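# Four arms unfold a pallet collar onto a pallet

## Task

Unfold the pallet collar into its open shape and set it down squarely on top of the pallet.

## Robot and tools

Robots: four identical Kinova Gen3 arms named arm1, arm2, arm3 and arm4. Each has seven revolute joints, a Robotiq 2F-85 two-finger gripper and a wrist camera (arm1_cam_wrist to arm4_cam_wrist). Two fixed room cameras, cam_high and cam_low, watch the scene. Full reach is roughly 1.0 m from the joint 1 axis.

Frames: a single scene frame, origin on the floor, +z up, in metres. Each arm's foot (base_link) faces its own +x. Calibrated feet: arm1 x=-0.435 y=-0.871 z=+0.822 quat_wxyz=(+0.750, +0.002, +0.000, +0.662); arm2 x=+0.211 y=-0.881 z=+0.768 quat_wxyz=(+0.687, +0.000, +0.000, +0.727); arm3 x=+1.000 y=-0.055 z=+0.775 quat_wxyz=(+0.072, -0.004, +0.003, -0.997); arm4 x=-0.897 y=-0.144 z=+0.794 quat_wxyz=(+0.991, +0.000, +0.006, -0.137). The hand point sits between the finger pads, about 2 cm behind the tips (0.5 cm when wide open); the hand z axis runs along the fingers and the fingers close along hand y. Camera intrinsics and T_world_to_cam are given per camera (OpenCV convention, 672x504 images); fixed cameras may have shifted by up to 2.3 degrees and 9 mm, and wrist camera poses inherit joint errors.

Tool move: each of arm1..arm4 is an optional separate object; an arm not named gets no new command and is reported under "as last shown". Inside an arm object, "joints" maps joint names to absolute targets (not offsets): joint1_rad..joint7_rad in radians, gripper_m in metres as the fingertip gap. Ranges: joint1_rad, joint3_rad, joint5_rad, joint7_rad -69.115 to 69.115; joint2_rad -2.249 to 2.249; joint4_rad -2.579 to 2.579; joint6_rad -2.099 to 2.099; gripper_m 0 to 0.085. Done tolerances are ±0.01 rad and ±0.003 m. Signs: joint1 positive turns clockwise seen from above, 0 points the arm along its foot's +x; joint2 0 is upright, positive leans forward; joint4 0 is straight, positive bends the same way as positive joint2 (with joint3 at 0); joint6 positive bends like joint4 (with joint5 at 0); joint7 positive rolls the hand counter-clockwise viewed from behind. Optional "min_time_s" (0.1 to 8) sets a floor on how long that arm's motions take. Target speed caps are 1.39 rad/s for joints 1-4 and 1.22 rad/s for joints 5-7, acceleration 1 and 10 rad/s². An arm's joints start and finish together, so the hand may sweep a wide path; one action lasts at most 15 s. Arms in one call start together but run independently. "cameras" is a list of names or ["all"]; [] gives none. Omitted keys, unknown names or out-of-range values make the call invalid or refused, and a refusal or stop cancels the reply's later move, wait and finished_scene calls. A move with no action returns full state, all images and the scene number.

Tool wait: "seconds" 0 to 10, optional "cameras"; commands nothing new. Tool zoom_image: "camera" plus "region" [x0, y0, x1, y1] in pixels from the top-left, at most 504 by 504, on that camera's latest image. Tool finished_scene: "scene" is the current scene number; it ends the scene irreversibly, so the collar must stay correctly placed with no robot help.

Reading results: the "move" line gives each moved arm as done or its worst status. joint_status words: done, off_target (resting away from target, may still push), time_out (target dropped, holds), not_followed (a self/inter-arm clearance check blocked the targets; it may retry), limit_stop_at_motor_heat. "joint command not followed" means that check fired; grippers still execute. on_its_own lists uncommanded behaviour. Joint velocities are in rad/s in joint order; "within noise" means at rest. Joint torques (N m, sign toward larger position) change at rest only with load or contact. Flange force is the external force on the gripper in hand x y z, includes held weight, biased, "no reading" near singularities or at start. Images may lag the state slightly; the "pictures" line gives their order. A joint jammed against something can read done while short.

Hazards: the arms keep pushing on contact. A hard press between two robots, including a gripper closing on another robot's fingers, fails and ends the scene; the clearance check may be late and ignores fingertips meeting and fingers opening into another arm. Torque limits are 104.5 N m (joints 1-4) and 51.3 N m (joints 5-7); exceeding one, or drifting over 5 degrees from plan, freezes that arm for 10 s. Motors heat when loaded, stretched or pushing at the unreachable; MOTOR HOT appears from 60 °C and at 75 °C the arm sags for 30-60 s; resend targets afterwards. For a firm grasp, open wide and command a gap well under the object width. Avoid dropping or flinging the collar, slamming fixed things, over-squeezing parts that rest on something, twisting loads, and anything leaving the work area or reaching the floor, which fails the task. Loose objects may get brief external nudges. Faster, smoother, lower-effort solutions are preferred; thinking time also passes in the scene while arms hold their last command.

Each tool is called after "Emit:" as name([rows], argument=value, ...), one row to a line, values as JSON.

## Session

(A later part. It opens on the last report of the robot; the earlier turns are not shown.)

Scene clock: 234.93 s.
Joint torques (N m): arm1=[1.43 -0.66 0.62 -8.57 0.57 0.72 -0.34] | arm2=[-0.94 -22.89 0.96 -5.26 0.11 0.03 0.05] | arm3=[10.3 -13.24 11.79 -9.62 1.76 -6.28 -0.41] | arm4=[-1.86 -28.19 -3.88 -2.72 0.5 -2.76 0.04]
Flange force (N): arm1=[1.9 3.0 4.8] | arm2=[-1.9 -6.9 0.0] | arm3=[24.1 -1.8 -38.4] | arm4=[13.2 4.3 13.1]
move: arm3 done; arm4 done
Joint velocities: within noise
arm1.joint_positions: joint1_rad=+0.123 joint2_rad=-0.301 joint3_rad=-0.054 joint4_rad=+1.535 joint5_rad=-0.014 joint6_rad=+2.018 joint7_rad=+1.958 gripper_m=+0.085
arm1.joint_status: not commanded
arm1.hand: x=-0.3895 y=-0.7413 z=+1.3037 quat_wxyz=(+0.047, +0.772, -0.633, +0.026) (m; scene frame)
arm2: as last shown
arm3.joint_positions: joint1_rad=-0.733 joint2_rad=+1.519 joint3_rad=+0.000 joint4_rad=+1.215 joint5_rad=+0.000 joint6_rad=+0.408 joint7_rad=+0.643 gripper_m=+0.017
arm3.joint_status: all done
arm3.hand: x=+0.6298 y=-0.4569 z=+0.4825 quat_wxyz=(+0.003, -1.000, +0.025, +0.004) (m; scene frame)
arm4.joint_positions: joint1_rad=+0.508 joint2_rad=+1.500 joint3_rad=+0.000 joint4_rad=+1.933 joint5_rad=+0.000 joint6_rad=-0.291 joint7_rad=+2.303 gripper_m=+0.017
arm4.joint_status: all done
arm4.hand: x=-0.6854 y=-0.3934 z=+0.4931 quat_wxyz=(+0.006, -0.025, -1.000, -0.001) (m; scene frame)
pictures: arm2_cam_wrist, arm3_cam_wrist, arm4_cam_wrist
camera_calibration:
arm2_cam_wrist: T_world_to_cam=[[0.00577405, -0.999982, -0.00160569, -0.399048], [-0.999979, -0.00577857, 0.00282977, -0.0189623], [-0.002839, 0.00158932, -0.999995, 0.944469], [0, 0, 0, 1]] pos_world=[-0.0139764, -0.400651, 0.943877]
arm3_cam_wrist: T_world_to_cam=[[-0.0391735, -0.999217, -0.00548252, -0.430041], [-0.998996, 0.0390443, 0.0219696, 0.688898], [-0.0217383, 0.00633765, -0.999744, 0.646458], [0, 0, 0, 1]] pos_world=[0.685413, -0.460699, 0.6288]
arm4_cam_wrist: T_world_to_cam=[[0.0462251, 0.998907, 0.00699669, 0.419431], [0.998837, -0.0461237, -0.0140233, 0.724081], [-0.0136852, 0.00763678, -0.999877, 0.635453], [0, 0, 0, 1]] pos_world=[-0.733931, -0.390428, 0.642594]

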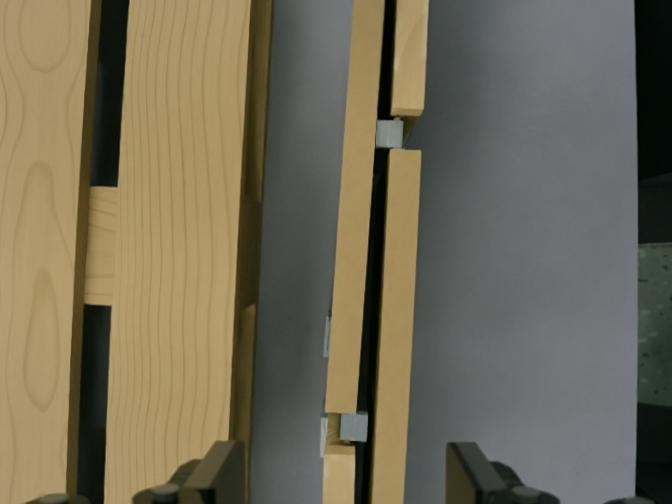

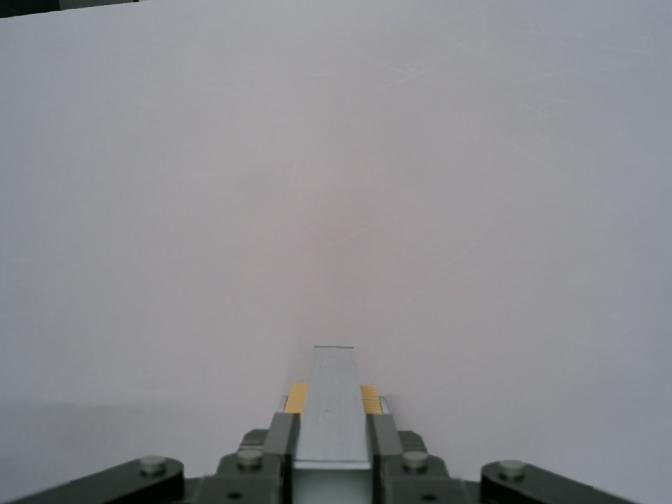

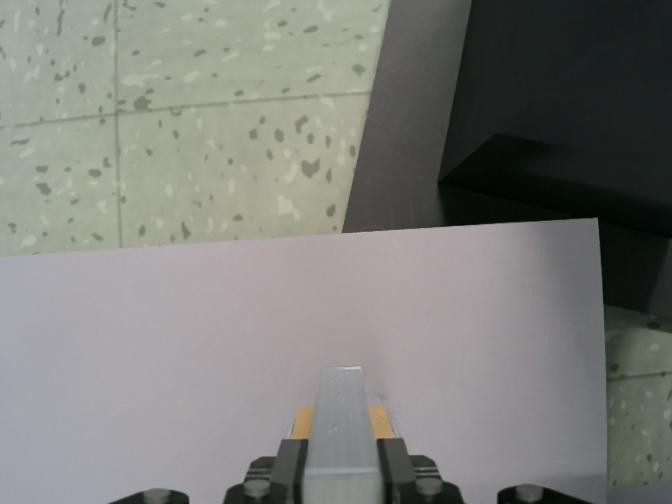

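Emit:
move(arm3={"joints": {"gripper_m": 0.034}, "min_time_s": 1.0}, arm4={"joints": {"gripper_m": 0.034}, "min_time_s": 1.0}, arm2={"joints": {"joint1_rad": -0.5799, "joint2_rad": 1.3113, "joint3_rad": 0.0, "joint4_rad": 1.4752, "joint5_rad": 0.0, "joint6_rad": 0.3551, "joint7_rad": 2.4615, "gripper_m": 0.05}, "min_time_s": 1.5}, cameras=["arm2_cam_wrist", "cam_high", "arm3_cam_wrist", "arm4_cam_wrist"])

Emit:
zoom_image(camera="arm2_cam_wrist", region=[200, 300, 480, 504])

Scene clock: 243.07 s.
Joint torques (N m): arm1=[1.46 -0.66 0.62 -8.55 0.55 0.7 -0.36] | arm2=[-0.95 -23.3 1.11 -1.68 0.06 0.06 0.03] | arm3=[3.22 -24.68 4.52 -5.51 0.24 -1.71 -0.35] | arm4=[-0.82 -22.64 -1.06 -1.31 0.55 -1.56 0.52]
Flange force (N): arm1=[1.9 2.9 4.7] | arm2=[-1.8 -6.1 2.9] | arm3=[4.9 1.4 -2.1] | arm4=[7.5 5.1 3.0]
move: arm2 done; arm3 done; arm4 done
Joint velocities: within noise
arm1: as last shown
arm2.joint_positions: joint1_rad=-0.580 joint2_rad=+1.311 joint3_rad=+0.000 joint4_rad=+1.475 joint5_rad=+0.000 joint6_rad=+0.355 joint7_rad=+2.462 gripper_m=+0.050
arm2.joint_status: all done
arm2.hand: x=-0.0750 y=-0.4507 z=+0.5549 quat_wxyz=(+0.000, +1.000, -0.022, +0.000) (m; scene frame)
arm3.joint_positions: joint1_rad=-0.733 joint2_rad=+1.519 joint3_rad=+0.000 joint4_rad=+1.215 joint5_rad=+0.000 joint6_rad=+0.408 joint7_rad=+0.643 gripper_m=+0.034
arm3.joint_status: all done
arm3.hand: x=+0.6299 y=-0.4569 z=+0.4825 quat_wxyz=(+0.003, -1.000, +0.025, +0.004) (m; scene frame)
arm4.joint_positions: joint1_rad=+0.508 joint2_rad=+1.500 joint3_rad=+0.000 joint4_rad=+1.933 joint5_rad=+0.000 joint6_rad=-0.291 joint7_rad=+2.303 gripper_m=+0.034
arm4.joint_status: all done
arm4.hand: x=-0.6854 y=-0.3934 z=+0.4930 quat_wxyz=(+0.006, -0.025, -1.000, -0.001) (m; scene frame)
pictures: arm2_cam_wrist, arm3_cam_wrist, arm4_cam_wrist, cam_high
camera_calibration:
arm2_cam_wrist: T_world_to_cam=[[-0.0378296, -0.999283, -0.00155739, -0.453552], [-0.99928, 0.037825, 0.00291163, -0.00466164], [-0.00285064, 0.00166641, -0.999995, 0.699574], [0, 0, 0, 1]] pos_world=[-0.0198218, -0.454216, 0.698877]
arm3_cam_wrist: T_world_to_cam=[[-0.0391717, -0.999217, -0.00559035, -0.42987], [-0.999, 0.0390414, 0.0217737, 0.689118], [-0.0215384, 0.00643768, -0.999747, 0.646371], [0, 0, 0, 1]] pos_world=[0.685513, -0.460599, 0.628799]
arm4_cam_wrist: T_world_to_cam=[[0.0463254, 0.998902, 0.00699044, 0.419508], [0.998831, -0.0462233, -0.0141226, 0.7241], [-0.013784, 0.00763651, -0.999876, 0.635279], [0, 0, 0, 1]] pos_world=[-0.733931, -0.390428, 0.642493]

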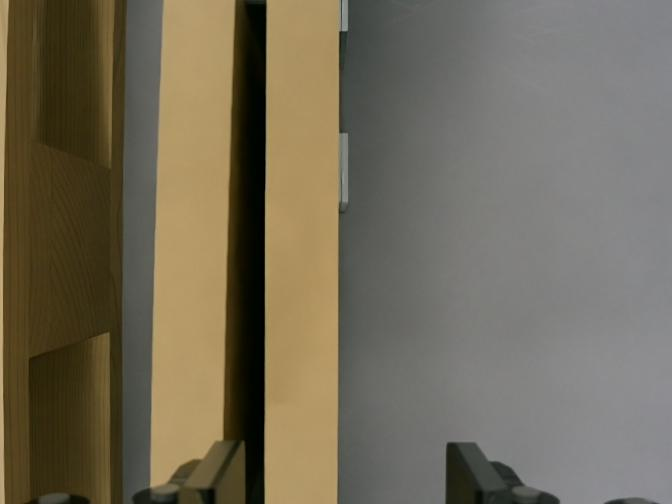

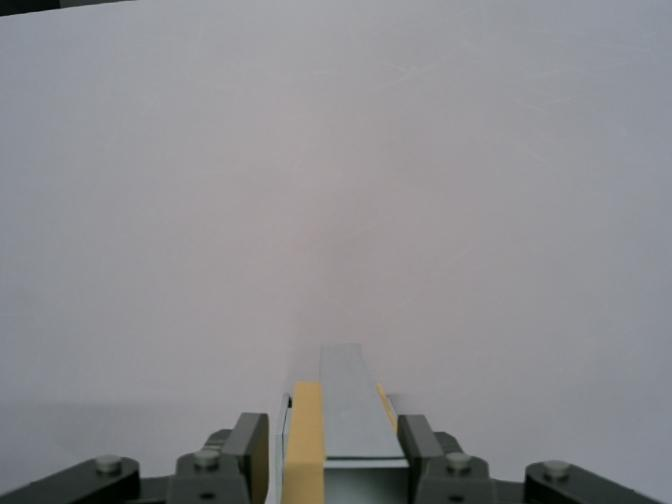

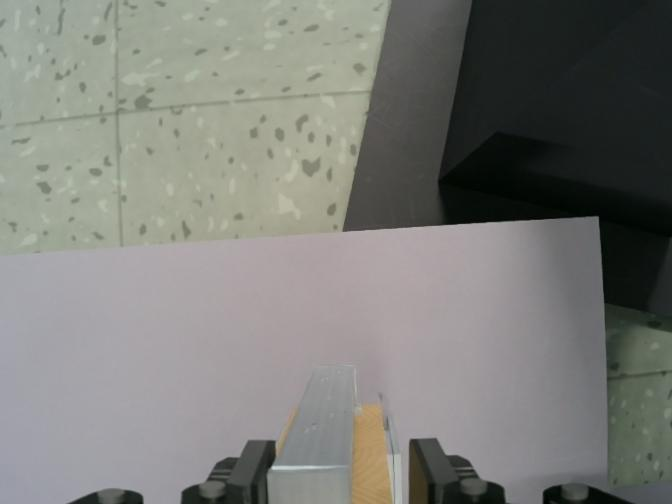

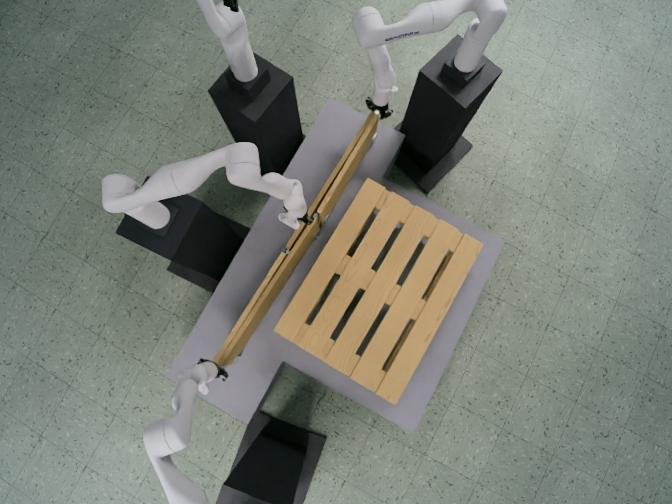

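Scaled by 1.800.

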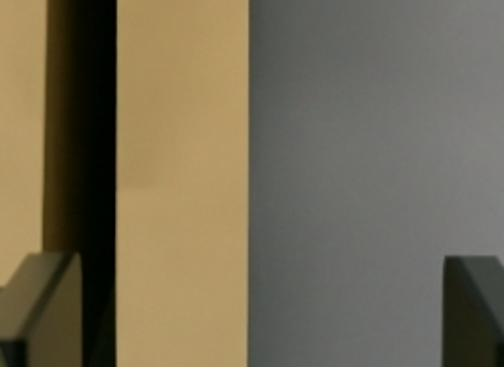

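Emit:
move(arm2={"joints": {"joint1_rad": -0.5813, "joint2_rad": 1.3420, "joint3_rad": 0.0, "joint4_rad": 1.4585, "joint5_rad": 0.0, "joint6_rad": 0.3411, "joint7_rad": 2.4601}, "min_time_s": 0.6}, cameras=["arm2_cam_wrist"])

Emit:
zoom_image(camera="arm2_cam_wrist", region=[200, 300, 480, 504])

Scene clock: 249.17 s.
Joint torques (N m): arm1=[1.42 -0.67 0.59 -8.55 0.55 0.74 -0.35] | arm2=[-0.97 -23.31 1.07 -1.61 0.1 0.03 0.05] | arm3=[3.2 -24.69 4.54 -5.46 0.25 -1.71 -0.34] | arm4=[-0.77 -22.69 -1.16 -1.3 0.55 -1.58 0.51]
Flange force (N): arm1=[1.9 2.8 4.8] | arm2=[-1.8 -6.0 2.9] | arm3=[4.7 1.5 -2.0] | arm4=[7.4 5.1 3.2]
move: arm2 done
Joint velocities: within noise
arm1, arm3, arm4: as last shown
arm2.joint_positions: joint1_rad=-0.581 joint2_rad=+1.342 joint3_rad=+0.000 joint4_rad=+1.459 joint5_rad=+0.000 joint6_rad=+0.341 joint7_rad=+2.460 gripper_m=+0.050
arm2.joint_status: all done
arm2.hand: x=-0.0750 y=-0.4519 z=+0.5408 quat_wxyz=(+0.000, +1.000, -0.022, +0.000) (m; scene frame)
pictures: arm2_cam_wrist
camera_calibration:
arm2_cam_wrist: T_world_to_cam=[[-0.0378312, -0.999283, -0.0015574, -0.454773], [-0.99928, 0.0378266, 0.00291166, -0.00457479], [-0.00285066, 0.00166643, -0.999995, 0.685576], [0, 0, 0, 1]] pos_world=[-0.0198218, -0.455416, 0.684877]

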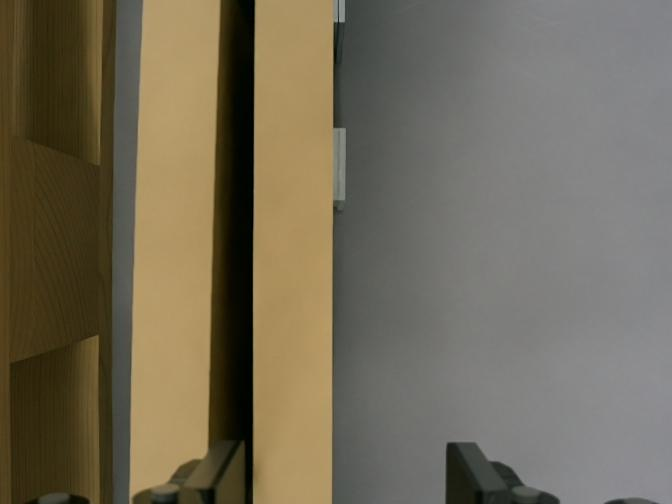

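Scaled by 1.800.

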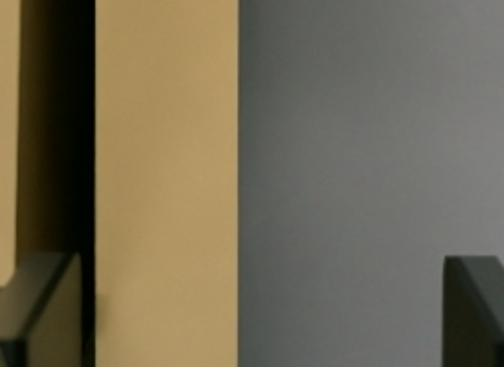

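Emit:
move(arm2={"joints": {"joint1_rad": -0.5819, "joint2_rad": 1.4143, "joint3_rad": 0.0, "joint4_rad": 1.4072, "joint5_rad": 0.0, "joint6_rad": 0.3202, "joint7_rad": 2.4595}, "min_time_s": 0.9}, cameras=["arm2_cam_wrist"])

Scene clock: 252.73 s.
Joint torques (N m): arm1=[1.44 -0.67 0.65 -8.57 0.54 0.73 -0.33] | arm2=[-0.97 -23.45 1.1 -1.32 0.13 0.03 0.08] | arm3=[0.56 -21.49 1.78 -2.48 -0.22 -0.24 -0.24] | arm4=[1.73 -16.72 2.57 2.92 -0.16 0.88 0.27]
Flange force (N): arm1=[1.9 3.0 4.8] | arm2=[-2.1 -6.3 3.5] | arm3=[-2.2 2.5 -2.8] | arm4=[-2.3 5.0 -1.5]
move: arm2 done
Joint velocities: within noise
arm1, arm3, arm4: as last shown
arm2.joint_positions: joint1_rad=-0.582 joint2_rad=+1.414 joint3_rad=+0.000 joint4_rad=+1.407 joint5_rad=+0.000 joint6_rad=+0.320 joint7_rad=+2.460 gripper_m=+0.050
arm2.joint_status: all done
arm2.hand: x=-0.0750 y=-0.4524 z=+0.5088 quat_wxyz=(+0.000, +1.000, -0.022, +0.000) (m; scene frame)
pictures: arm2_cam_wrist
camera_calibration:
arm2_cam_wrist: T_world_to_cam=[[-0.0377302, -0.999287, -0.00146069, -0.455386], [-0.999284, 0.037726, 0.00280636, -0.00443941], [-0.00274925, 0.00156553, -0.999995, 0.653533], [0, 0, 0, 1]] pos_world=[-0.0198213, -0.455917, 0.652877]

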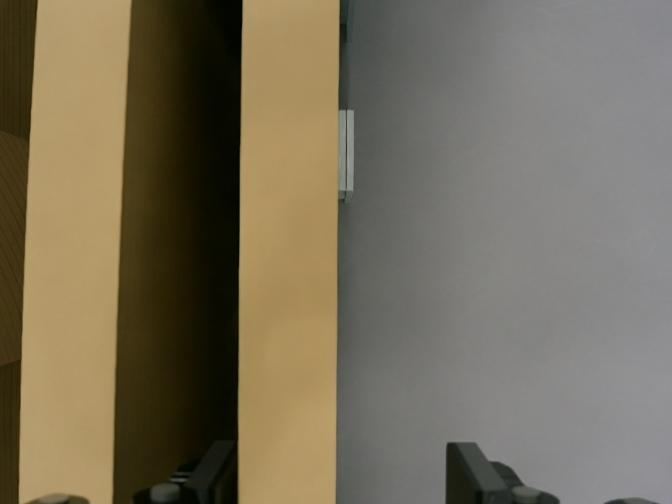

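Emit:
move(arm2={"joints": {"gripper_m": 0.003}, "min_time_s": 0.8}, cameras=["arm2_cam_wrist", "arm3_cam_wrist", "arm4_cam_wrist", "cam_high"])

Scene clock: 254.47 s.
Joint torques (N m): arm1=[1.48 -0.62 0.66 -8.53 0.56 0.74 -0.33] | arm2=[-3.74 -14.03 -2.31 3.6 0.38 2.27 1.07] | arm3=[0.74 -21.25 1.93 -2.26 -0.2 -0.14 -0.26] | arm4=[1.4 -16.66 1.9 3.25 -0.1 0.96 0.27]
Flange force (N): arm1=[1.9 3.1 4.8] | arm2=[-2.4 -12.6 -8.1] | arm3=[-2.2 3.0 -2.8] | arm4=[-2.0 3.8 -0.9]
move: arm2 off_target
Joint velocities: within noise
arm1, arm3, arm4: as last shown
arm2.joint_positions: joint1_rad=-0.582 joint2_rad=+1.414 joint3_rad=+0.000 joint4_rad=+1.407 joint5_rad=+0.000 joint6_rad=+0.320 joint7_rad=+2.459 gripper_m=+0.018
arm2.joint_status: gripper_m off_target (ended at +0.018, target +0.003)
arm2.hand: x=-0.0750 y=-0.4523 z=+0.5088 quat_wxyz=(+0.000, +1.000, -0.022, +0.000) (m; scene frame)
arm4.hand: x=-0.6855 y=-0.3933 z=+0.4930 quat_wxyz=(+0.007, -0.025, -1.000, -0.001) (m; scene frame)
pictures: arm2_cam_wrist, arm3_cam_wrist, arm4_cam_wrist, cam_high
camera_calibration:
arm2_cam_wrist: T_world_to_cam=[[-0.0379294, -0.999279, -0.00155794, -0.455322], [-0.999276, 0.0379248, 0.00291321, -0.00441895], [-0.00285202, 0.00166731, -0.999995, 0.653577], [0, 0, 0, 1]] pos_world=[-0.0198219, -0.455916, 0.652877]
arm3_cam_wrist: T_world_to_cam=[[-0.0391692, -0.999218, -0.00549046, -0.430035], [-0.999, 0.0390411, 0.0217698, 0.689125], [-0.0215384, 0.00633768, -0.999748, 0.646326], [0, 0, 0, 1]] pos_world=[0.685513, -0.460699, 0.628799]
arm4_cam_wrist: T_world_to_cam=[[0.0463277, 0.998901, 0.00708569, 0.419453], [0.99883, -0.0462234, -0.0142271, 0.724266], [-0.013884, 0.00773651, -0.999874, 0.635241], [0, 0, 0, 1]] pos_world=[-0.734031, -0.390429, 0.642493]

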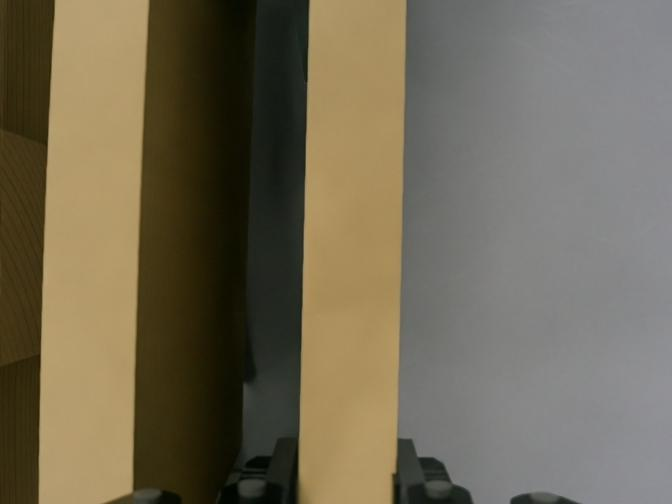

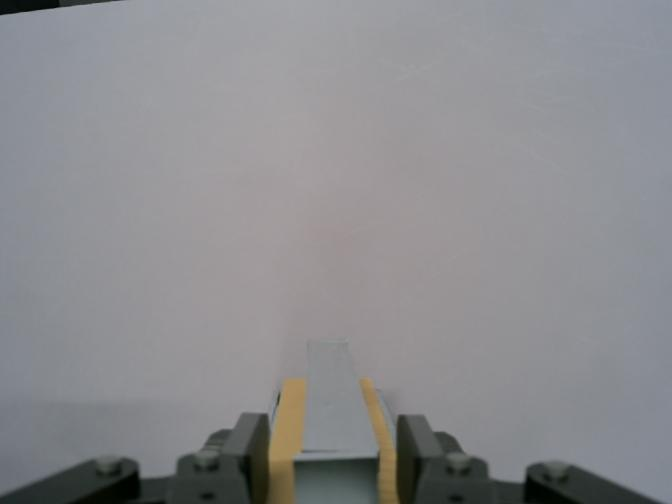

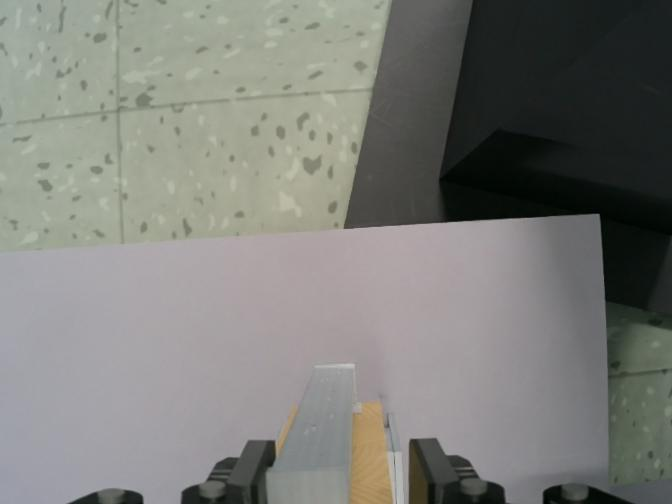

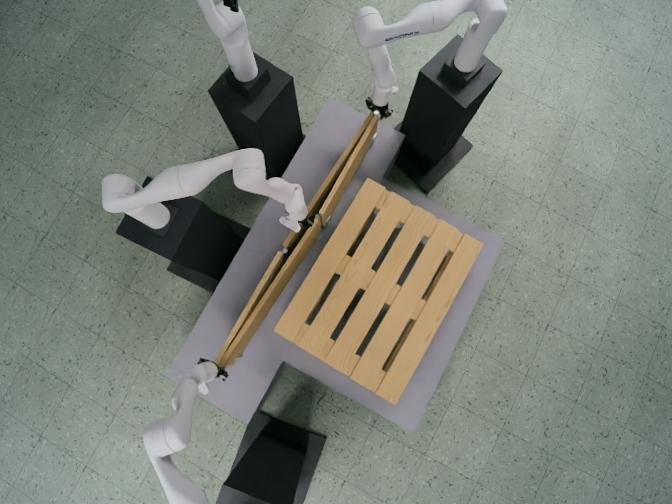

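Emit:
move(arm2={"joints": {"joint1_rad": -0.6215, "joint2_rad": 1.3977, "joint3_rad": 0.0, "joint4_rad": 1.5024, "joint5_rad": 0.0, "joint6_rad": 0.2415, "joint7_rad": 2.3890}, "min_time_s": 1.1}, arm3={"joints": {"joint1_rad": -0.7473, "joint2_rad": 1.5287, "joint3_rad": 0.0, "joint4_rad": 1.1733, "joint5_rad": 0.0, "joint6_rad": 0.4396, "joint7_rad": 0.6287}, "min_time_s": 1.1}, arm4={"joints": {"joint1_rad": 0.5344, "joint2_rad": 1.4933, "joint3_rad": 0.0, "joint4_rad": 1.9072, "joint5_rad": 0.0, "joint6_rad": -0.2588, "joint7_rad": 2.3293}, "min_time_s": 1.1})

Emit:
move(arm2={"joints": {"joint1_rad": -0.6654, "joint2_rad": 1.3863, "joint3_rad": 0.0, "joint4_rad": 1.5885, "joint5_rad": 0.0, "joint6_rad": 0.1668, "joint7_rad": 2.3149}, "min_time_s": 1.1}, arm3={"joints": {"joint1_rad": -0.7612, "joint2_rad": 1.5396, "joint3_rad": 0.0, "joint4_rad": 1.1297, "joint5_rad": 0.0, "joint6_rad": 0.4723, "joint7_rad": 0.6148}, "min_time_s": 1.1}, arm4={"joints": {"joint1_rad": 0.5592, "joint2_rad": 1.4874, "joint3_rad": 0.0, "joint4_rad": 1.8804, "joint5_rad": 0.0, "joint6_rad": -0.2262, "joint7_rad": 2.3541}, "min_time_s": 1.1}, cameras=["arm2_cam_wrist", "arm3_cam_wrist", "arm4_cam_wrist", "cam_high", "cam_low"])

Scene clock: 272.90 s.
Joint torques (N m): arm1=[1.44 -0.71 0.65 -8.55 0.58 0.74 -0.35] | arm2=[-4.85 -12.73 -4.79 7.42 0.11 4.49 0.91] | arm3=[-0.46 -22.2 0.71 -3.15 -0.5 -0.46 -0.27] | arm4=[1.23 -17.04 1.7 2.88 -0.04 0.91 0.31]
Flange force (N): arm1=[1.8 3.0 4.8] | arm2=[-4.3 -17.9 -2.9] | arm3=[-3.3 0.9 -2.6] | arm4=[-1.6 3.5 -0.8]
move: arm2 done; arm3 done; arm4 done
Joint velocities: within noise
arm1: as last shown
arm2.joint_positions: joint1_rad=-0.621 joint2_rad=+1.398 joint3_rad=+0.000 joint4_rad=+1.502 joint5_rad=+0.000 joint6_rad=+0.241 joint7_rad=+2.389 gripper_m=+0.018
arm2.joint_status: all done
arm2.hand: x=-0.0762 y=-0.4834 z=+0.5088 quat_wxyz=(+0.000, +0.999, -0.037, +0.000) (m; scene frame)
arm3.joint_positions: joint1_rad=-0.747 joint2_rad=+1.529 joint3_rad=+0.000 joint4_rad=+1.173 joint5_rad=+0.000 joint6_rad=+0.440 joint7_rad=+0.629 gripper_m=+0.034
arm3.joint_status: all done
arm3.hand: x=+0.6299 y=-0.4694 z=+0.4825 quat_wxyz=(+0.003, -1.000, +0.025, +0.004) (m; scene frame)
arm4.joint_positions: joint1_rad=+0.534 joint2_rad=+1.493 joint3_rad=+0.000 joint4_rad=+1.907 joint5_rad=+0.000 joint6_rad=-0.259 joint7_rad=+2.329 gripper_m=+0.034
arm4.joint_status: all done
arm4.hand: x=-0.6854 y=-0.4059 z=+0.4931 quat_wxyz=(+0.006, -0.025, -1.000, -0.001) (m; scene frame)
pictures: none

Scene clock: 274.30 s.
Joint torques (N m): arm1=[1.46 -0.65 0.64 -8.54 0.56 0.74 -0.36] | arm2=[-5.11 -12.87 -5.7 8.76 0.11 4.92 0.72] | arm3=[0.53 -22.06 1.75 -3.01 -0.23 -0.27 -0.24] | arm4=[1.61 -15.55 2.1 4.26 -0.15 1.78 0.27]
Flange force (N): arm1=[1.9 2.9 4.8] | arm2=[-5.6 -19.5 0.3] | arm3=[-2.2 2.6 -2.7] | arm4=[-4.1 2.0 -1.3]
move: arm2 done; arm3 done; arm4 done
Joint velocities: within noise
arm1: as last shown
arm2.joint_positions: joint1_rad=-0.665 joint2_rad=+1.386 joint3_rad=+0.000 joint4_rad=+1.589 joint5_rad=+0.000 joint6_rad=+0.167 joint7_rad=+2.315 gripper_m=+0.018
arm2.joint_status: all done
arm2.hand: x=-0.0775 y=-0.5144 z=+0.5088 quat_wxyz=(+0.000, +0.999, -0.053, +0.000) (m; scene frame)
arm3.joint_positions: joint1_rad=-0.761 joint2_rad=+1.540 joint3_rad=+0.000 joint4_rad=+1.130 joint5_rad=+0.000 joint6_rad=+0.472 joint7_rad=+0.615 gripper_m=+0.034
arm3.joint_status: all done
arm3.hand: x=+0.6299 y=-0.4819 z=+0.4823 quat_wxyz=(+0.003, -1.000, +0.025, +0.004) (m; scene frame)
arm4.joint_positions: joint1_rad=+0.559 joint2_rad=+1.487 joint3_rad=+0.000 joint4_rad=+1.880 joint5_rad=+0.000 joint6_rad=-0.226 joint7_rad=+2.354 gripper_m=+0.034
arm4.joint_status: all done
arm4.hand: x=-0.6854 y=-0.4184 z=+0.4931 quat_wxyz=(+0.006, -0.025, -1.000, -0.001) (m; scene frame)
pictures: arm2_cam_wrist, arm3_cam_wrist, arm4_cam_wrist, cam_high, cam_low
camera_calibration:
arm2_cam_wrist: T_world_to_cam=[[-0.098849, -0.995101, -0.00155572, -0.519937], [-0.995099, 0.0988442, 0.00294782, 0.0270284], [-0.0027796, 0.00183948, -0.999994, 0.65367], [0, 0, 0, 1]] pos_world=[-0.0226825, -0.521264, 0.652777]
arm3_cam_wrist: T_world_to_cam=[[-0.0391692, -0.999218, -0.00549046, -0.455012], [-0.999, 0.0390411, 0.0217698, 0.690203], [-0.0215384, 0.00633768, -0.999748, 0.646386], [0, 0, 0, 1]] pos_world=[0.685613, -0.485699, 0.628699]
arm4_cam_wrist: T_world_to_cam=[[0.0463248, 0.998902, 0.00699506, 0.444576], [0.998833, -0.0462234, -0.0140228, 0.722879], [-0.013684, 0.0076365, -0.999877, 0.635645], [0, 0, 0, 1]] pos_world=[-0.733931, -0.415528, 0.642594]

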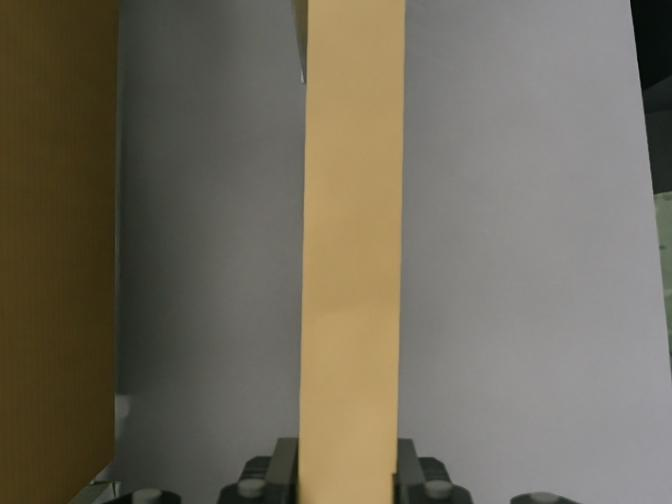

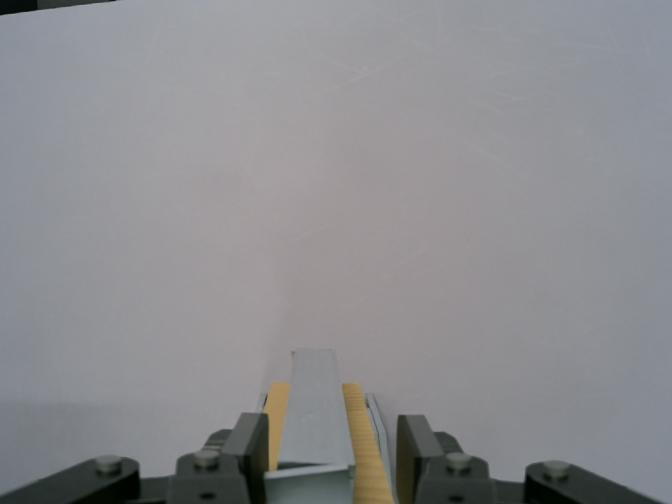

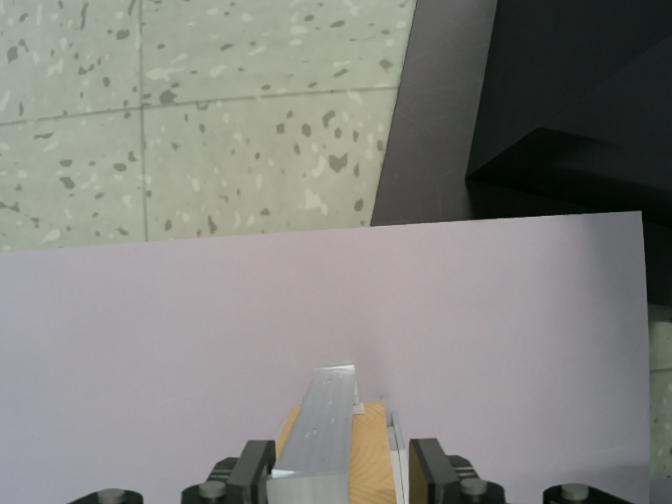

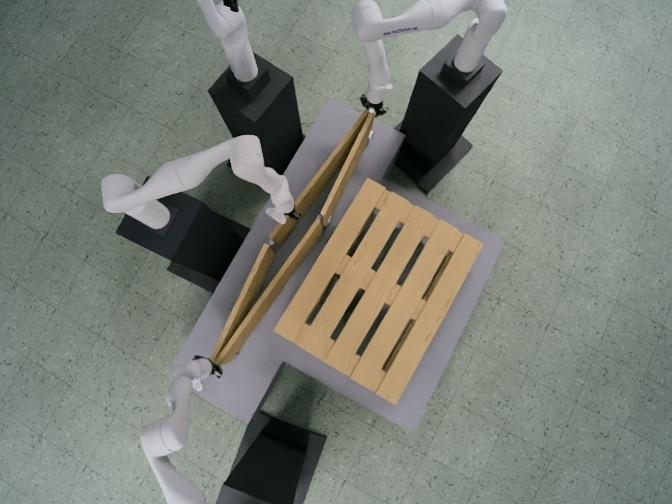

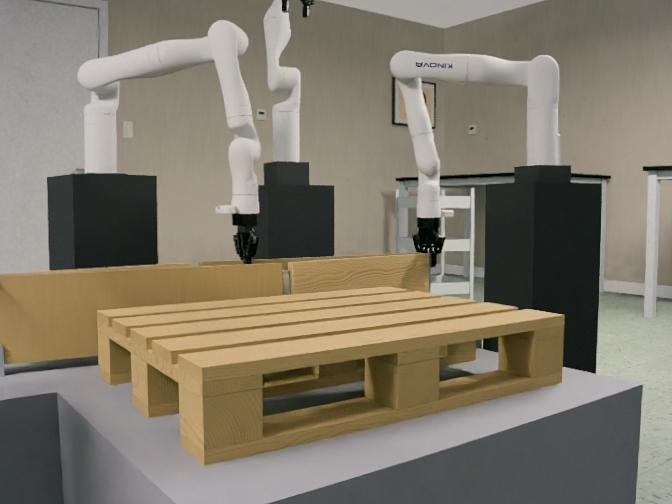

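Emit:
move(arm3={"joints": {"joint1_rad": -0.7612, "joint2_rad": 1.2782, "joint3_rad": 0.0, "joint4_rad": 1.3268, "joint5_rad": 0.0, "joint6_rad": 0.5366, "joint7_rad": 0.6148, "gripper_m": 0.085}, "min_time_s": 1.2}, arm4={"joints": {"joint1_rad": 0.5592, "joint2_rad": 1.2145, "joint3_rad": 0.0, "joint4_rad": 2.0724, "joint5_rad": 0.0, "joint6_rad": -0.1453, "joint7_rad": 2.3541, "gripper_m": 0.085}, "min_time_s": 1.2})

Emit:
move(arm3={"joints": {"joint1_rad": -0.6414, "joint2_rad": 1.4251, "joint3_rad": 0.0, "joint4_rad": 0.8812, "joint5_rad": 0.0, "joint6_rad": 0.8353, "joint7_rad": 0.8633}, "min_time_s": 1.2}, arm4={"joints": {"joint1_rad": 0.0911, "joint2_rad": 1.3822, "joint3_rad": 0.0, "joint4_rad": 1.0521, "joint5_rad": 0.0, "joint6_rad": 0.7073, "joint7_rad": 2.0146}, "min_time_s": 1.6}, cameras=["arm2_cam_wrist", "arm3_cam_wrist", "arm4_cam_wrist", "cam_high"])

Scene clock: 290.37 s.
Joint torques (N m): arm1=[1.47 -0.68 0.63 -8.57 0.56 0.71 -0.35] | arm2=[-4.44 -13.39 -4.72 6.58 0.13 3.73 0.8] | arm3=[0.48 -21.71 1.71 -3.54 -0.24 -0.27 -0.26] | arm4=[1.8 -17.09 2.56 1.58 -0.18 0.71 0.26]
Flange force (N): arm1=[1.9 2.9 4.7] | arm2=[-4.0 -15.7 -3.0] | arm3=[-1.8 1.9 -3.6] | arm4=[-2.5 4.7 -0.6]
move: arm3 done; arm4 done
Joint velocities: within noise
arm1, arm2: as last shown
arm2.hand: x=-0.0775 y=-0.5143 z=+0.5088 quat_wxyz=(+0.000, +0.999, -0.053, +0.000) (m; scene frame)
arm3.joint_positions: joint1_rad=-0.761 joint2_rad=+1.278 joint3_rad=+0.000 joint4_rad=+1.327 joint5_rad=+0.000 joint6_rad=+0.537 joint7_rad=+0.615 gripper_m=+0.085
arm3.joint_status: all done
arm3.hand: x=+0.6310 y=-0.4826 z=+0.6003 quat_wxyz=(+0.003, -1.000, +0.025, +0.004) (m; scene frame)
arm4.joint_positions: joint1_rad=+0.559 joint2_rad=+1.215 joint3_rad=+0.000 joint4_rad=+2.072 joint5_rad=+0.000 joint6_rad=-0.145 joint7_rad=+2.354 gripper_m=+0.085
arm4.joint_status: all done
arm4.hand: x=-0.6840 y=-0.4186 z=+0.6001 quat_wxyz=(+0.006, -0.025, -1.000, -0.001) (m; scene frame)
pictures: none

Scene clock: 292.73 s.
Joint torques (N m): arm1=[1.43 -0.7 0.64 -8.56 0.54 0.71 -0.37] | arm2=[-4.5 -13.44 -4.68 6.54 0.21 3.71 0.71] | arm3=[0.55 -24.3 1.74 -5.61 -0.24 -0.25 -0.25] | arm4=[1.71 -24.92 2.55 -5.5 -0.13 0.77 0.32]
Flange force (N): arm1=[1.9 2.8 4.7] | arm2=[-3.8 -15.8 -2.9] | arm3=[-1.9 1.4 -3.3] | arm4=[1.3 4.0 -1.0]
move: arm3 done; arm4 done
Joint velocities: within noise
arm1.joint_positions: joint1_rad=+0.123 joint2_rad=-0.301 joint3_rad=-0.054 joint4_rad=+1.535 joint5_rad=-0.014 joint6_rad=+2.018 joint7_rad=+1.958 gripper_m=+0.085
arm1.joint_status: not commanded
arm1.hand: x=-0.3895 y=-0.7413 z=+1.3037 quat_wxyz=(+0.047, +0.772, -0.633, +0.026) (m; scene frame)
arm2: as last shown
arm3.joint_positions: joint1_rad=-0.641 joint2_rad=+1.425 joint3_rad=+0.000 joint4_rad=+0.881 joint5_rad=+0.000 joint6_rad=+0.835 joint7_rad=+0.863 gripper_m=+0.085
arm3.joint_status: all done
arm3.hand: x=+0.5218 y=-0.4963 z=+0.6001 quat_wxyz=(+0.003, -0.999, -0.039, +0.004) (m; scene frame)
arm4.joint_positions: joint1_rad=+0.091 joint2_rad=+1.382 joint3_rad=+0.000 joint4_rad=+1.052 joint5_rad=+0.000 joint6_rad=+0.707 joint7_rad=+2.015 gripper_m=+0.085
arm4.joint_status: all done
arm4.hand: x=-0.3322 y=-0.3878 z=+0.5998 quat_wxyz=(+0.006, +0.039, -0.999, -0.001) (m; scene frame)
pictures: arm2_cam_wrist, arm3_cam_wrist, arm4_cam_wrist, cam_high
camera_calibration:
arm2_cam_wrist: T_world_to_cam=[[-0.0987501, -0.995111, -0.00155517, -0.519941], [-0.995108, 0.0987452, 0.00294625, 0.0269777], [-0.00277828, 0.00183851, -0.999994, 0.653669], [0, 0, 0, 1]] pos_world=[-0.0226824, -0.521264, 0.652777]
arm3_cam_wrist: T_world_to_cam=[[0.0893477, -0.995979, -0.00659388, -0.537716], [-0.995771, -0.0894673, 0.0208963, 0.515183], [-0.0214022, 0.00469895, -0.99976, 0.760992], [0, 0, 0, 1]] pos_world=[0.577335, -0.493037, 0.746498]
arm4_cam_wrist: T_world_to_cam=[[-0.082043, 0.996591, 0.00865929, 0.352323], [0.996524, 0.0821573, -0.013798, 0.421892], [-0.0144624, 0.00749716, -0.999867, 0.746625], [0, 0, 0, 1]] pos_world=[-0.380721, -0.391381, 0.749297]

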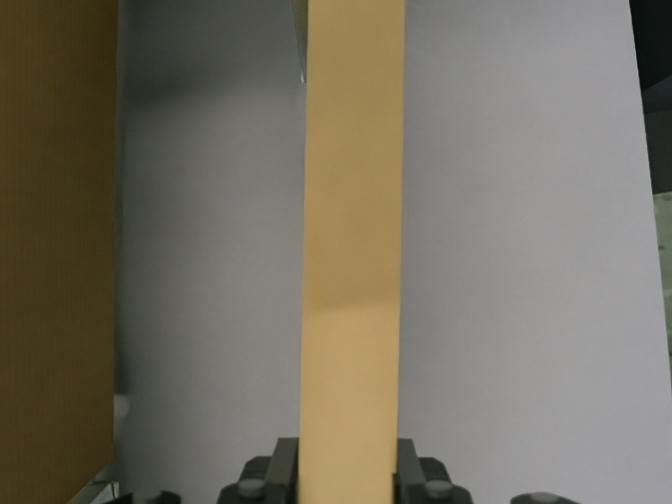

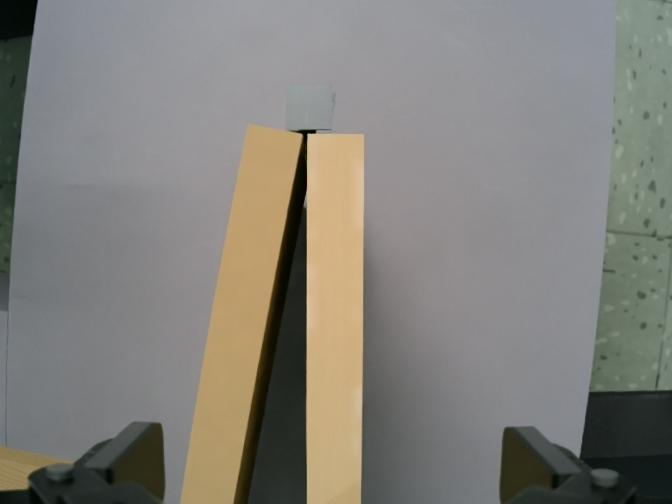

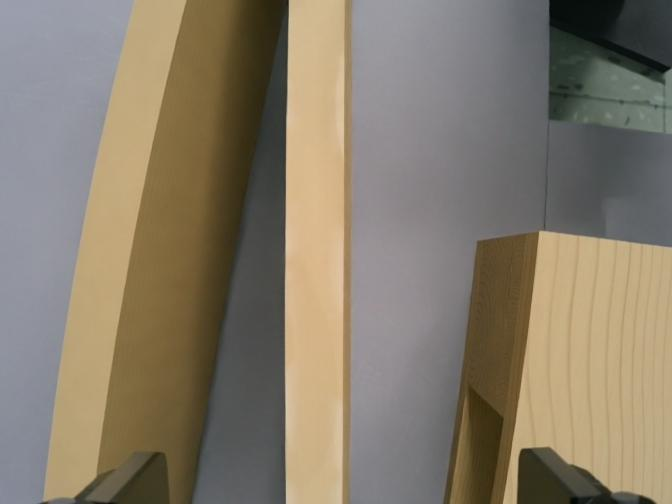

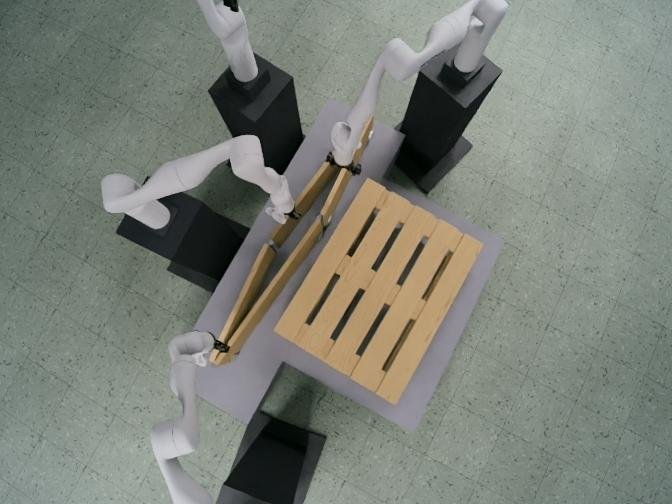

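Emit:
zoom_image(camera="arm4_cam_wrist", region=[200, 250, 480, 504])

Emit:
zoom_image(camera="arm3_cam_wrist", region=[160, 250, 440, 504])

Scaled by 1.800.

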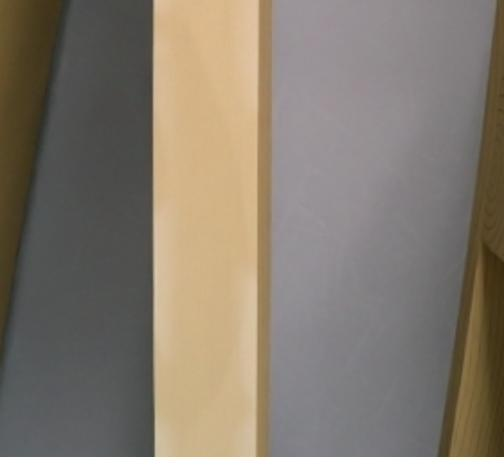

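Scaled by 1.800.

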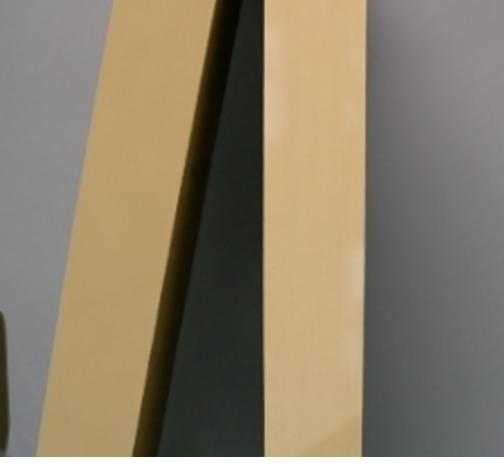

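Emit:
move(arm2={"joints": {"joint1_rad": -0.6557, "joint2_rad": 1.3880, "joint3_rad": 0.0, "joint4_rad": 1.5735, "joint5_rad": 0.0, "joint6_rad": 0.1800, "joint7_rad": 2.3246}, "min_time_s": 0.8}, arm3={"joints": {"joint1_rad": -0.6262, "joint2_rad": 1.4545, "joint3_rad": 0.0, "joint4_rad": 0.8001, "joint5_rad": 0.0, "joint6_rad": 0.8870, "joint7_rad": 0.8784, "gripper_m": 0.036}, "min_time_s": 0.8}, arm4={"joints": {"gripper_m": 0.05}, "min_time_s": 0.8}, cameras=["arm2_cam_wrist", "arm3_cam_wrist", "arm4_cam_wrist"])

Emit:
zoom_image(camera="arm4_cam_wrist", region=[200, 250, 480, 504])

Emit:
zoom_image(camera="arm3_cam_wrist", region=[200, 300, 480, 504])

Scene clock: 307.00 s.
Joint torques (N m): arm1=[1.48 -0.63 0.65 -8.55 0.56 0.74 -0.35] | arm2=[2.04 -18.08 6.36 -0.55 1.24 -0.69 0.74] | arm3=[0.53 -24.68 1.73 -5.92 -0.23 -0.25 -0.25] | arm4=[1.76 -24.89 2.57 -5.48 -0.14 0.75 0.29]
Flange force (N): arm1=[1.9 3.0 4.8] | arm2=[-6.9 0.9 -7.1] | arm3=[-1.9 1.3 -3.2] | arm4=[1.2 3.9 -1.0]
move: arm2 done; arm3 done; arm4 done
Joint velocities: within noise
arm1: as last shown
arm2.joint_positions: joint1_rad=-0.656 joint2_rad=+1.388 joint3_rad=+0.000 joint4_rad=+1.573 joint5_rad=+0.000 joint6_rad=+0.180 joint7_rad=+2.325 gripper_m=+0.018
arm2.joint_status: all done
arm2.hand: x=-0.0768 y=-0.5083 z=+0.5088 quat_wxyz=(+0.000, +0.999, -0.053, +0.000) (m; scene frame)
arm3.joint_positions: joint1_rad=-0.626 joint2_rad=+1.455 joint3_rad=+0.000 joint4_rad=+0.800 joint5_rad=+0.000 joint6_rad=+0.887 joint7_rad=+0.878 gripper_m=+0.036
arm3.joint_status: all done
arm3.hand: x=+0.5063 y=-0.4975 z=+0.6003 quat_wxyz=(+0.003, -0.999, -0.039, +0.004) (m; scene frame)
arm4.joint_positions: joint1_rad=+0.091 joint2_rad=+1.382 joint3_rad=+0.000 joint4_rad=+1.052 joint5_rad=+0.000 joint6_rad=+0.707 joint7_rad=+2.015 gripper_m=+0.050
arm4.joint_status: all done
arm4.hand: x=-0.3322 y=-0.3878 z=+0.5998 quat_wxyz=(+0.006, +0.039, -0.999, -0.001) (m; scene frame)
pictures: arm2_cam_wrist, arm3_cam_wrist, arm4_cam_wrist
camera_calibration:
arm2_cam_wrist: T_world_to_cam=[[-0.0987394, -0.995112, -0.00164475, -0.513842], [-0.995109, 0.0987341, 0.00305548, 0.0270041], [-0.00287815, 0.0019384, -0.999994, 0.653809], [0, 0, 0, 1]] pos_world=[-0.0219827, -0.515264, 0.652877]
arm3_cam_wrist: T_world_to_cam=[[0.0893471, -0.995979, -0.00659386, -0.537633], [-0.995771, -0.0894668, 0.0208963, 0.499728], [-0.0214022, 0.00469895, -0.99976, 0.760869], [0, 0, 0, 1]] pos_world=[0.561935, -0.494337, 0.746698]
arm4_cam_wrist: T_world_to_cam=[[-0.082043, 0.996591, 0.00865929, 0.352323], [0.996524, 0.0821573, -0.013798, 0.421892], [-0.0144624, 0.00749716, -0.999867, 0.746625], [0, 0, 0, 1]] pos_world=[-0.380721, -0.391381, 0.749297]

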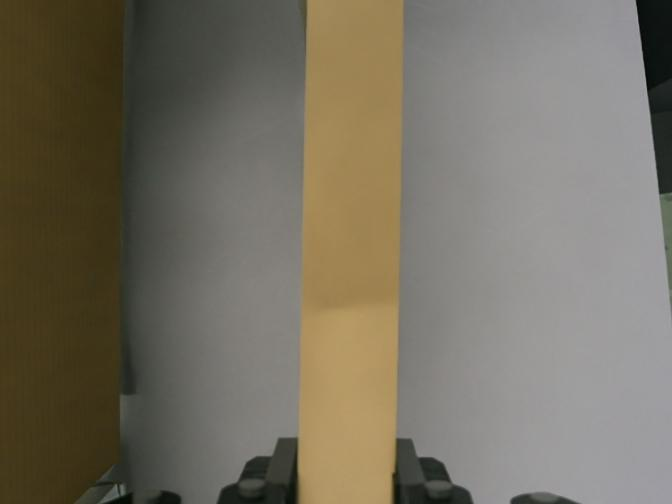

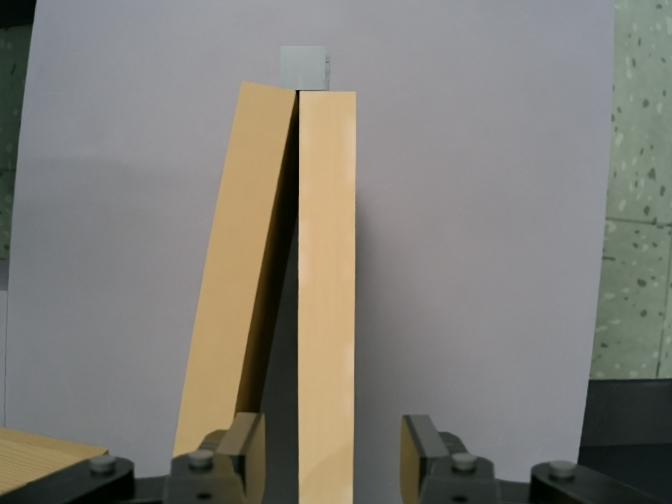

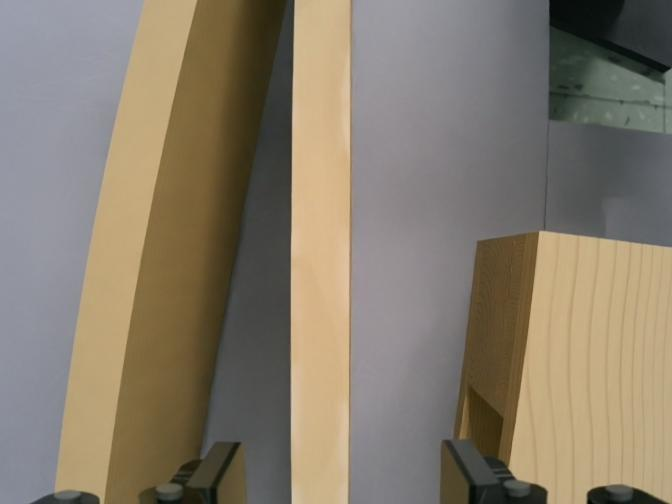

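Scaled by 1.800.

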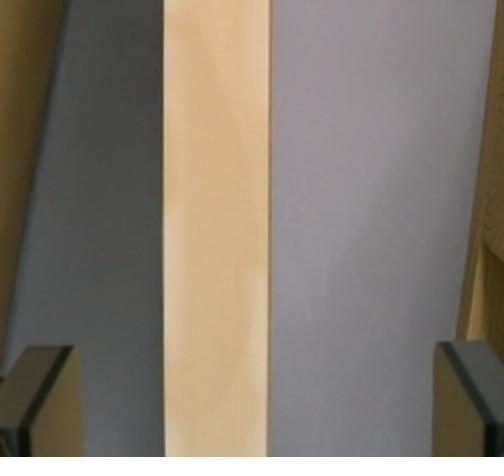

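Scaled by 1.800.

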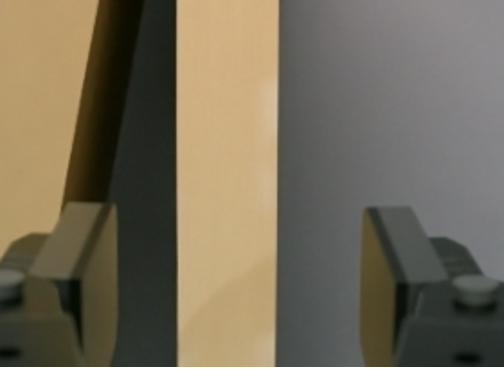

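Emit:
move(arm3={"joints": {"joint1_rad": -0.6228, "joint2_rad": 1.6675, "joint3_rad": 0.0, "joint4_rad": 0.6018, "joint5_rad": 0.0, "joint6_rad": 0.8722, "joint7_rad": 0.8818}, "min_time_s": 1.5}, arm4={"joints": {"joint1_rad": 0.1003, "joint2_rad": 1.5954, "joint3_rad": 0.0, "joint4_rad": 0.8570, "joint5_rad": 0.0, "joint6_rad": 0.6892, "joint7_rad": 2.0238}, "min_time_s": 1.5}, cameras=["arm2_cam_wrist", "arm3_cam_wrist", "arm4_cam_wrist"])

Scene clock: 316.17 s.
Joint torques (N m): arm1=[1.39 -0.61 0.68 -8.56 0.55 0.73 -0.34] | arm2=[1.58 -18.14 5.74 0.29 1.16 -0.25 0.66] | arm3=[1.33 -23.4 2.15 -4.98 -0.01 0.12 -0.25] | arm4=[1.8 -25.12 2.59 -5.37 -0.13 0.77 0.3]
Flange force (N): arm1=[1.9 3.1 4.8] | arm2=[-7.3 -1.1 -5.3] | arm3=[-2.8 3.6 -3.5] | arm4=[1.6 4.2 -1.5]
move: arm3 done; arm4 done
Joint velocities: within noise
arm1, arm2: as last shown
arm2.hand: x=-0.0768 y=-0.5082 z=+0.5088 quat_wxyz=(+0.000, +0.999, -0.053, +0.000) (m; scene frame)
arm3.joint_positions: joint1_rad=-0.623 joint2_rad=+1.667 joint3_rad=+0.000 joint4_rad=+0.602 joint5_rad=+0.000 joint6_rad=+0.872 joint7_rad=+0.882 gripper_m=+0.036
arm3.joint_status: all done
arm3.hand: x=+0.5055 y=-0.4940 z=+0.5074 quat_wxyz=(+0.003, -0.999, -0.039, +0.004) (m; scene frame)
arm4.joint_positions: joint1_rad=+0.100 joint2_rad=+1.595 joint3_rad=+0.000 joint4_rad=+0.857 joint5_rad=+0.000 joint6_rad=+0.689 joint7_rad=+2.024 gripper_m=+0.050
arm4.joint_status: all done
arm4.hand: x=-0.3329 y=-0.3940 z=+0.5069 quat_wxyz=(+0.006, +0.039, -0.999, -0.001) (m; scene frame)
pictures: arm2_cam_wrist, arm3_cam_wrist, arm4_cam_wrist
camera_calibration:
arm2_cam_wrist: T_world_to_cam=[[-0.0987489, -0.995111, -0.00174429, -0.513667], [-0.995108, 0.0987433, 0.00306552, 0.0270919], [-0.00287829, 0.00203848, -0.999994, 0.65386], [0, 0, 0, 1]] pos_world=[-0.0218827, -0.515164, 0.652877]
arm3_cam_wrist: T_world_to_cam=[[0.0893484, -0.995979, -0.00651215, -0.534644], [-0.995766, -0.0894673, 0.0211043, 0.501058], [-0.0216021, 0.00459894, -0.999756, 0.667918], [0, 0, 0, 1]] pos_world=[0.561134, -0.490738, 0.653699]
arm4_cam_wrist: T_world_to_cam=[[-0.0821424, 0.996583, 0.00866089, 0.359206], [0.996516, 0.0822567, -0.0137984, 0.421853], [-0.0144637, 0.00749728, -0.999867, 0.653773], [0, 0, 0, 1]] pos_world=[-0.381422, -0.39758, 0.656397]

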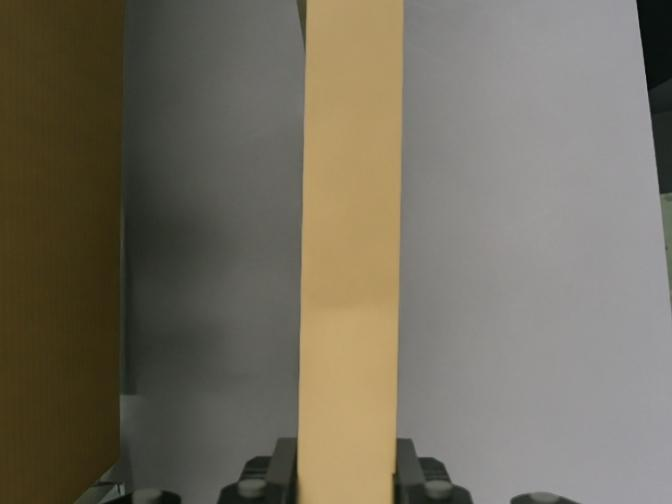

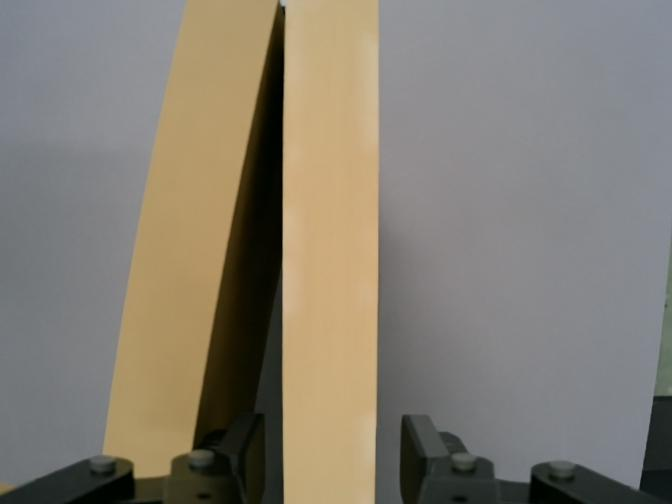

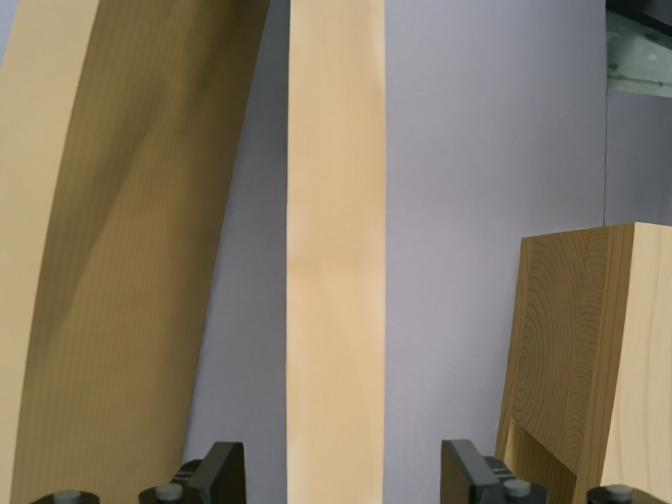

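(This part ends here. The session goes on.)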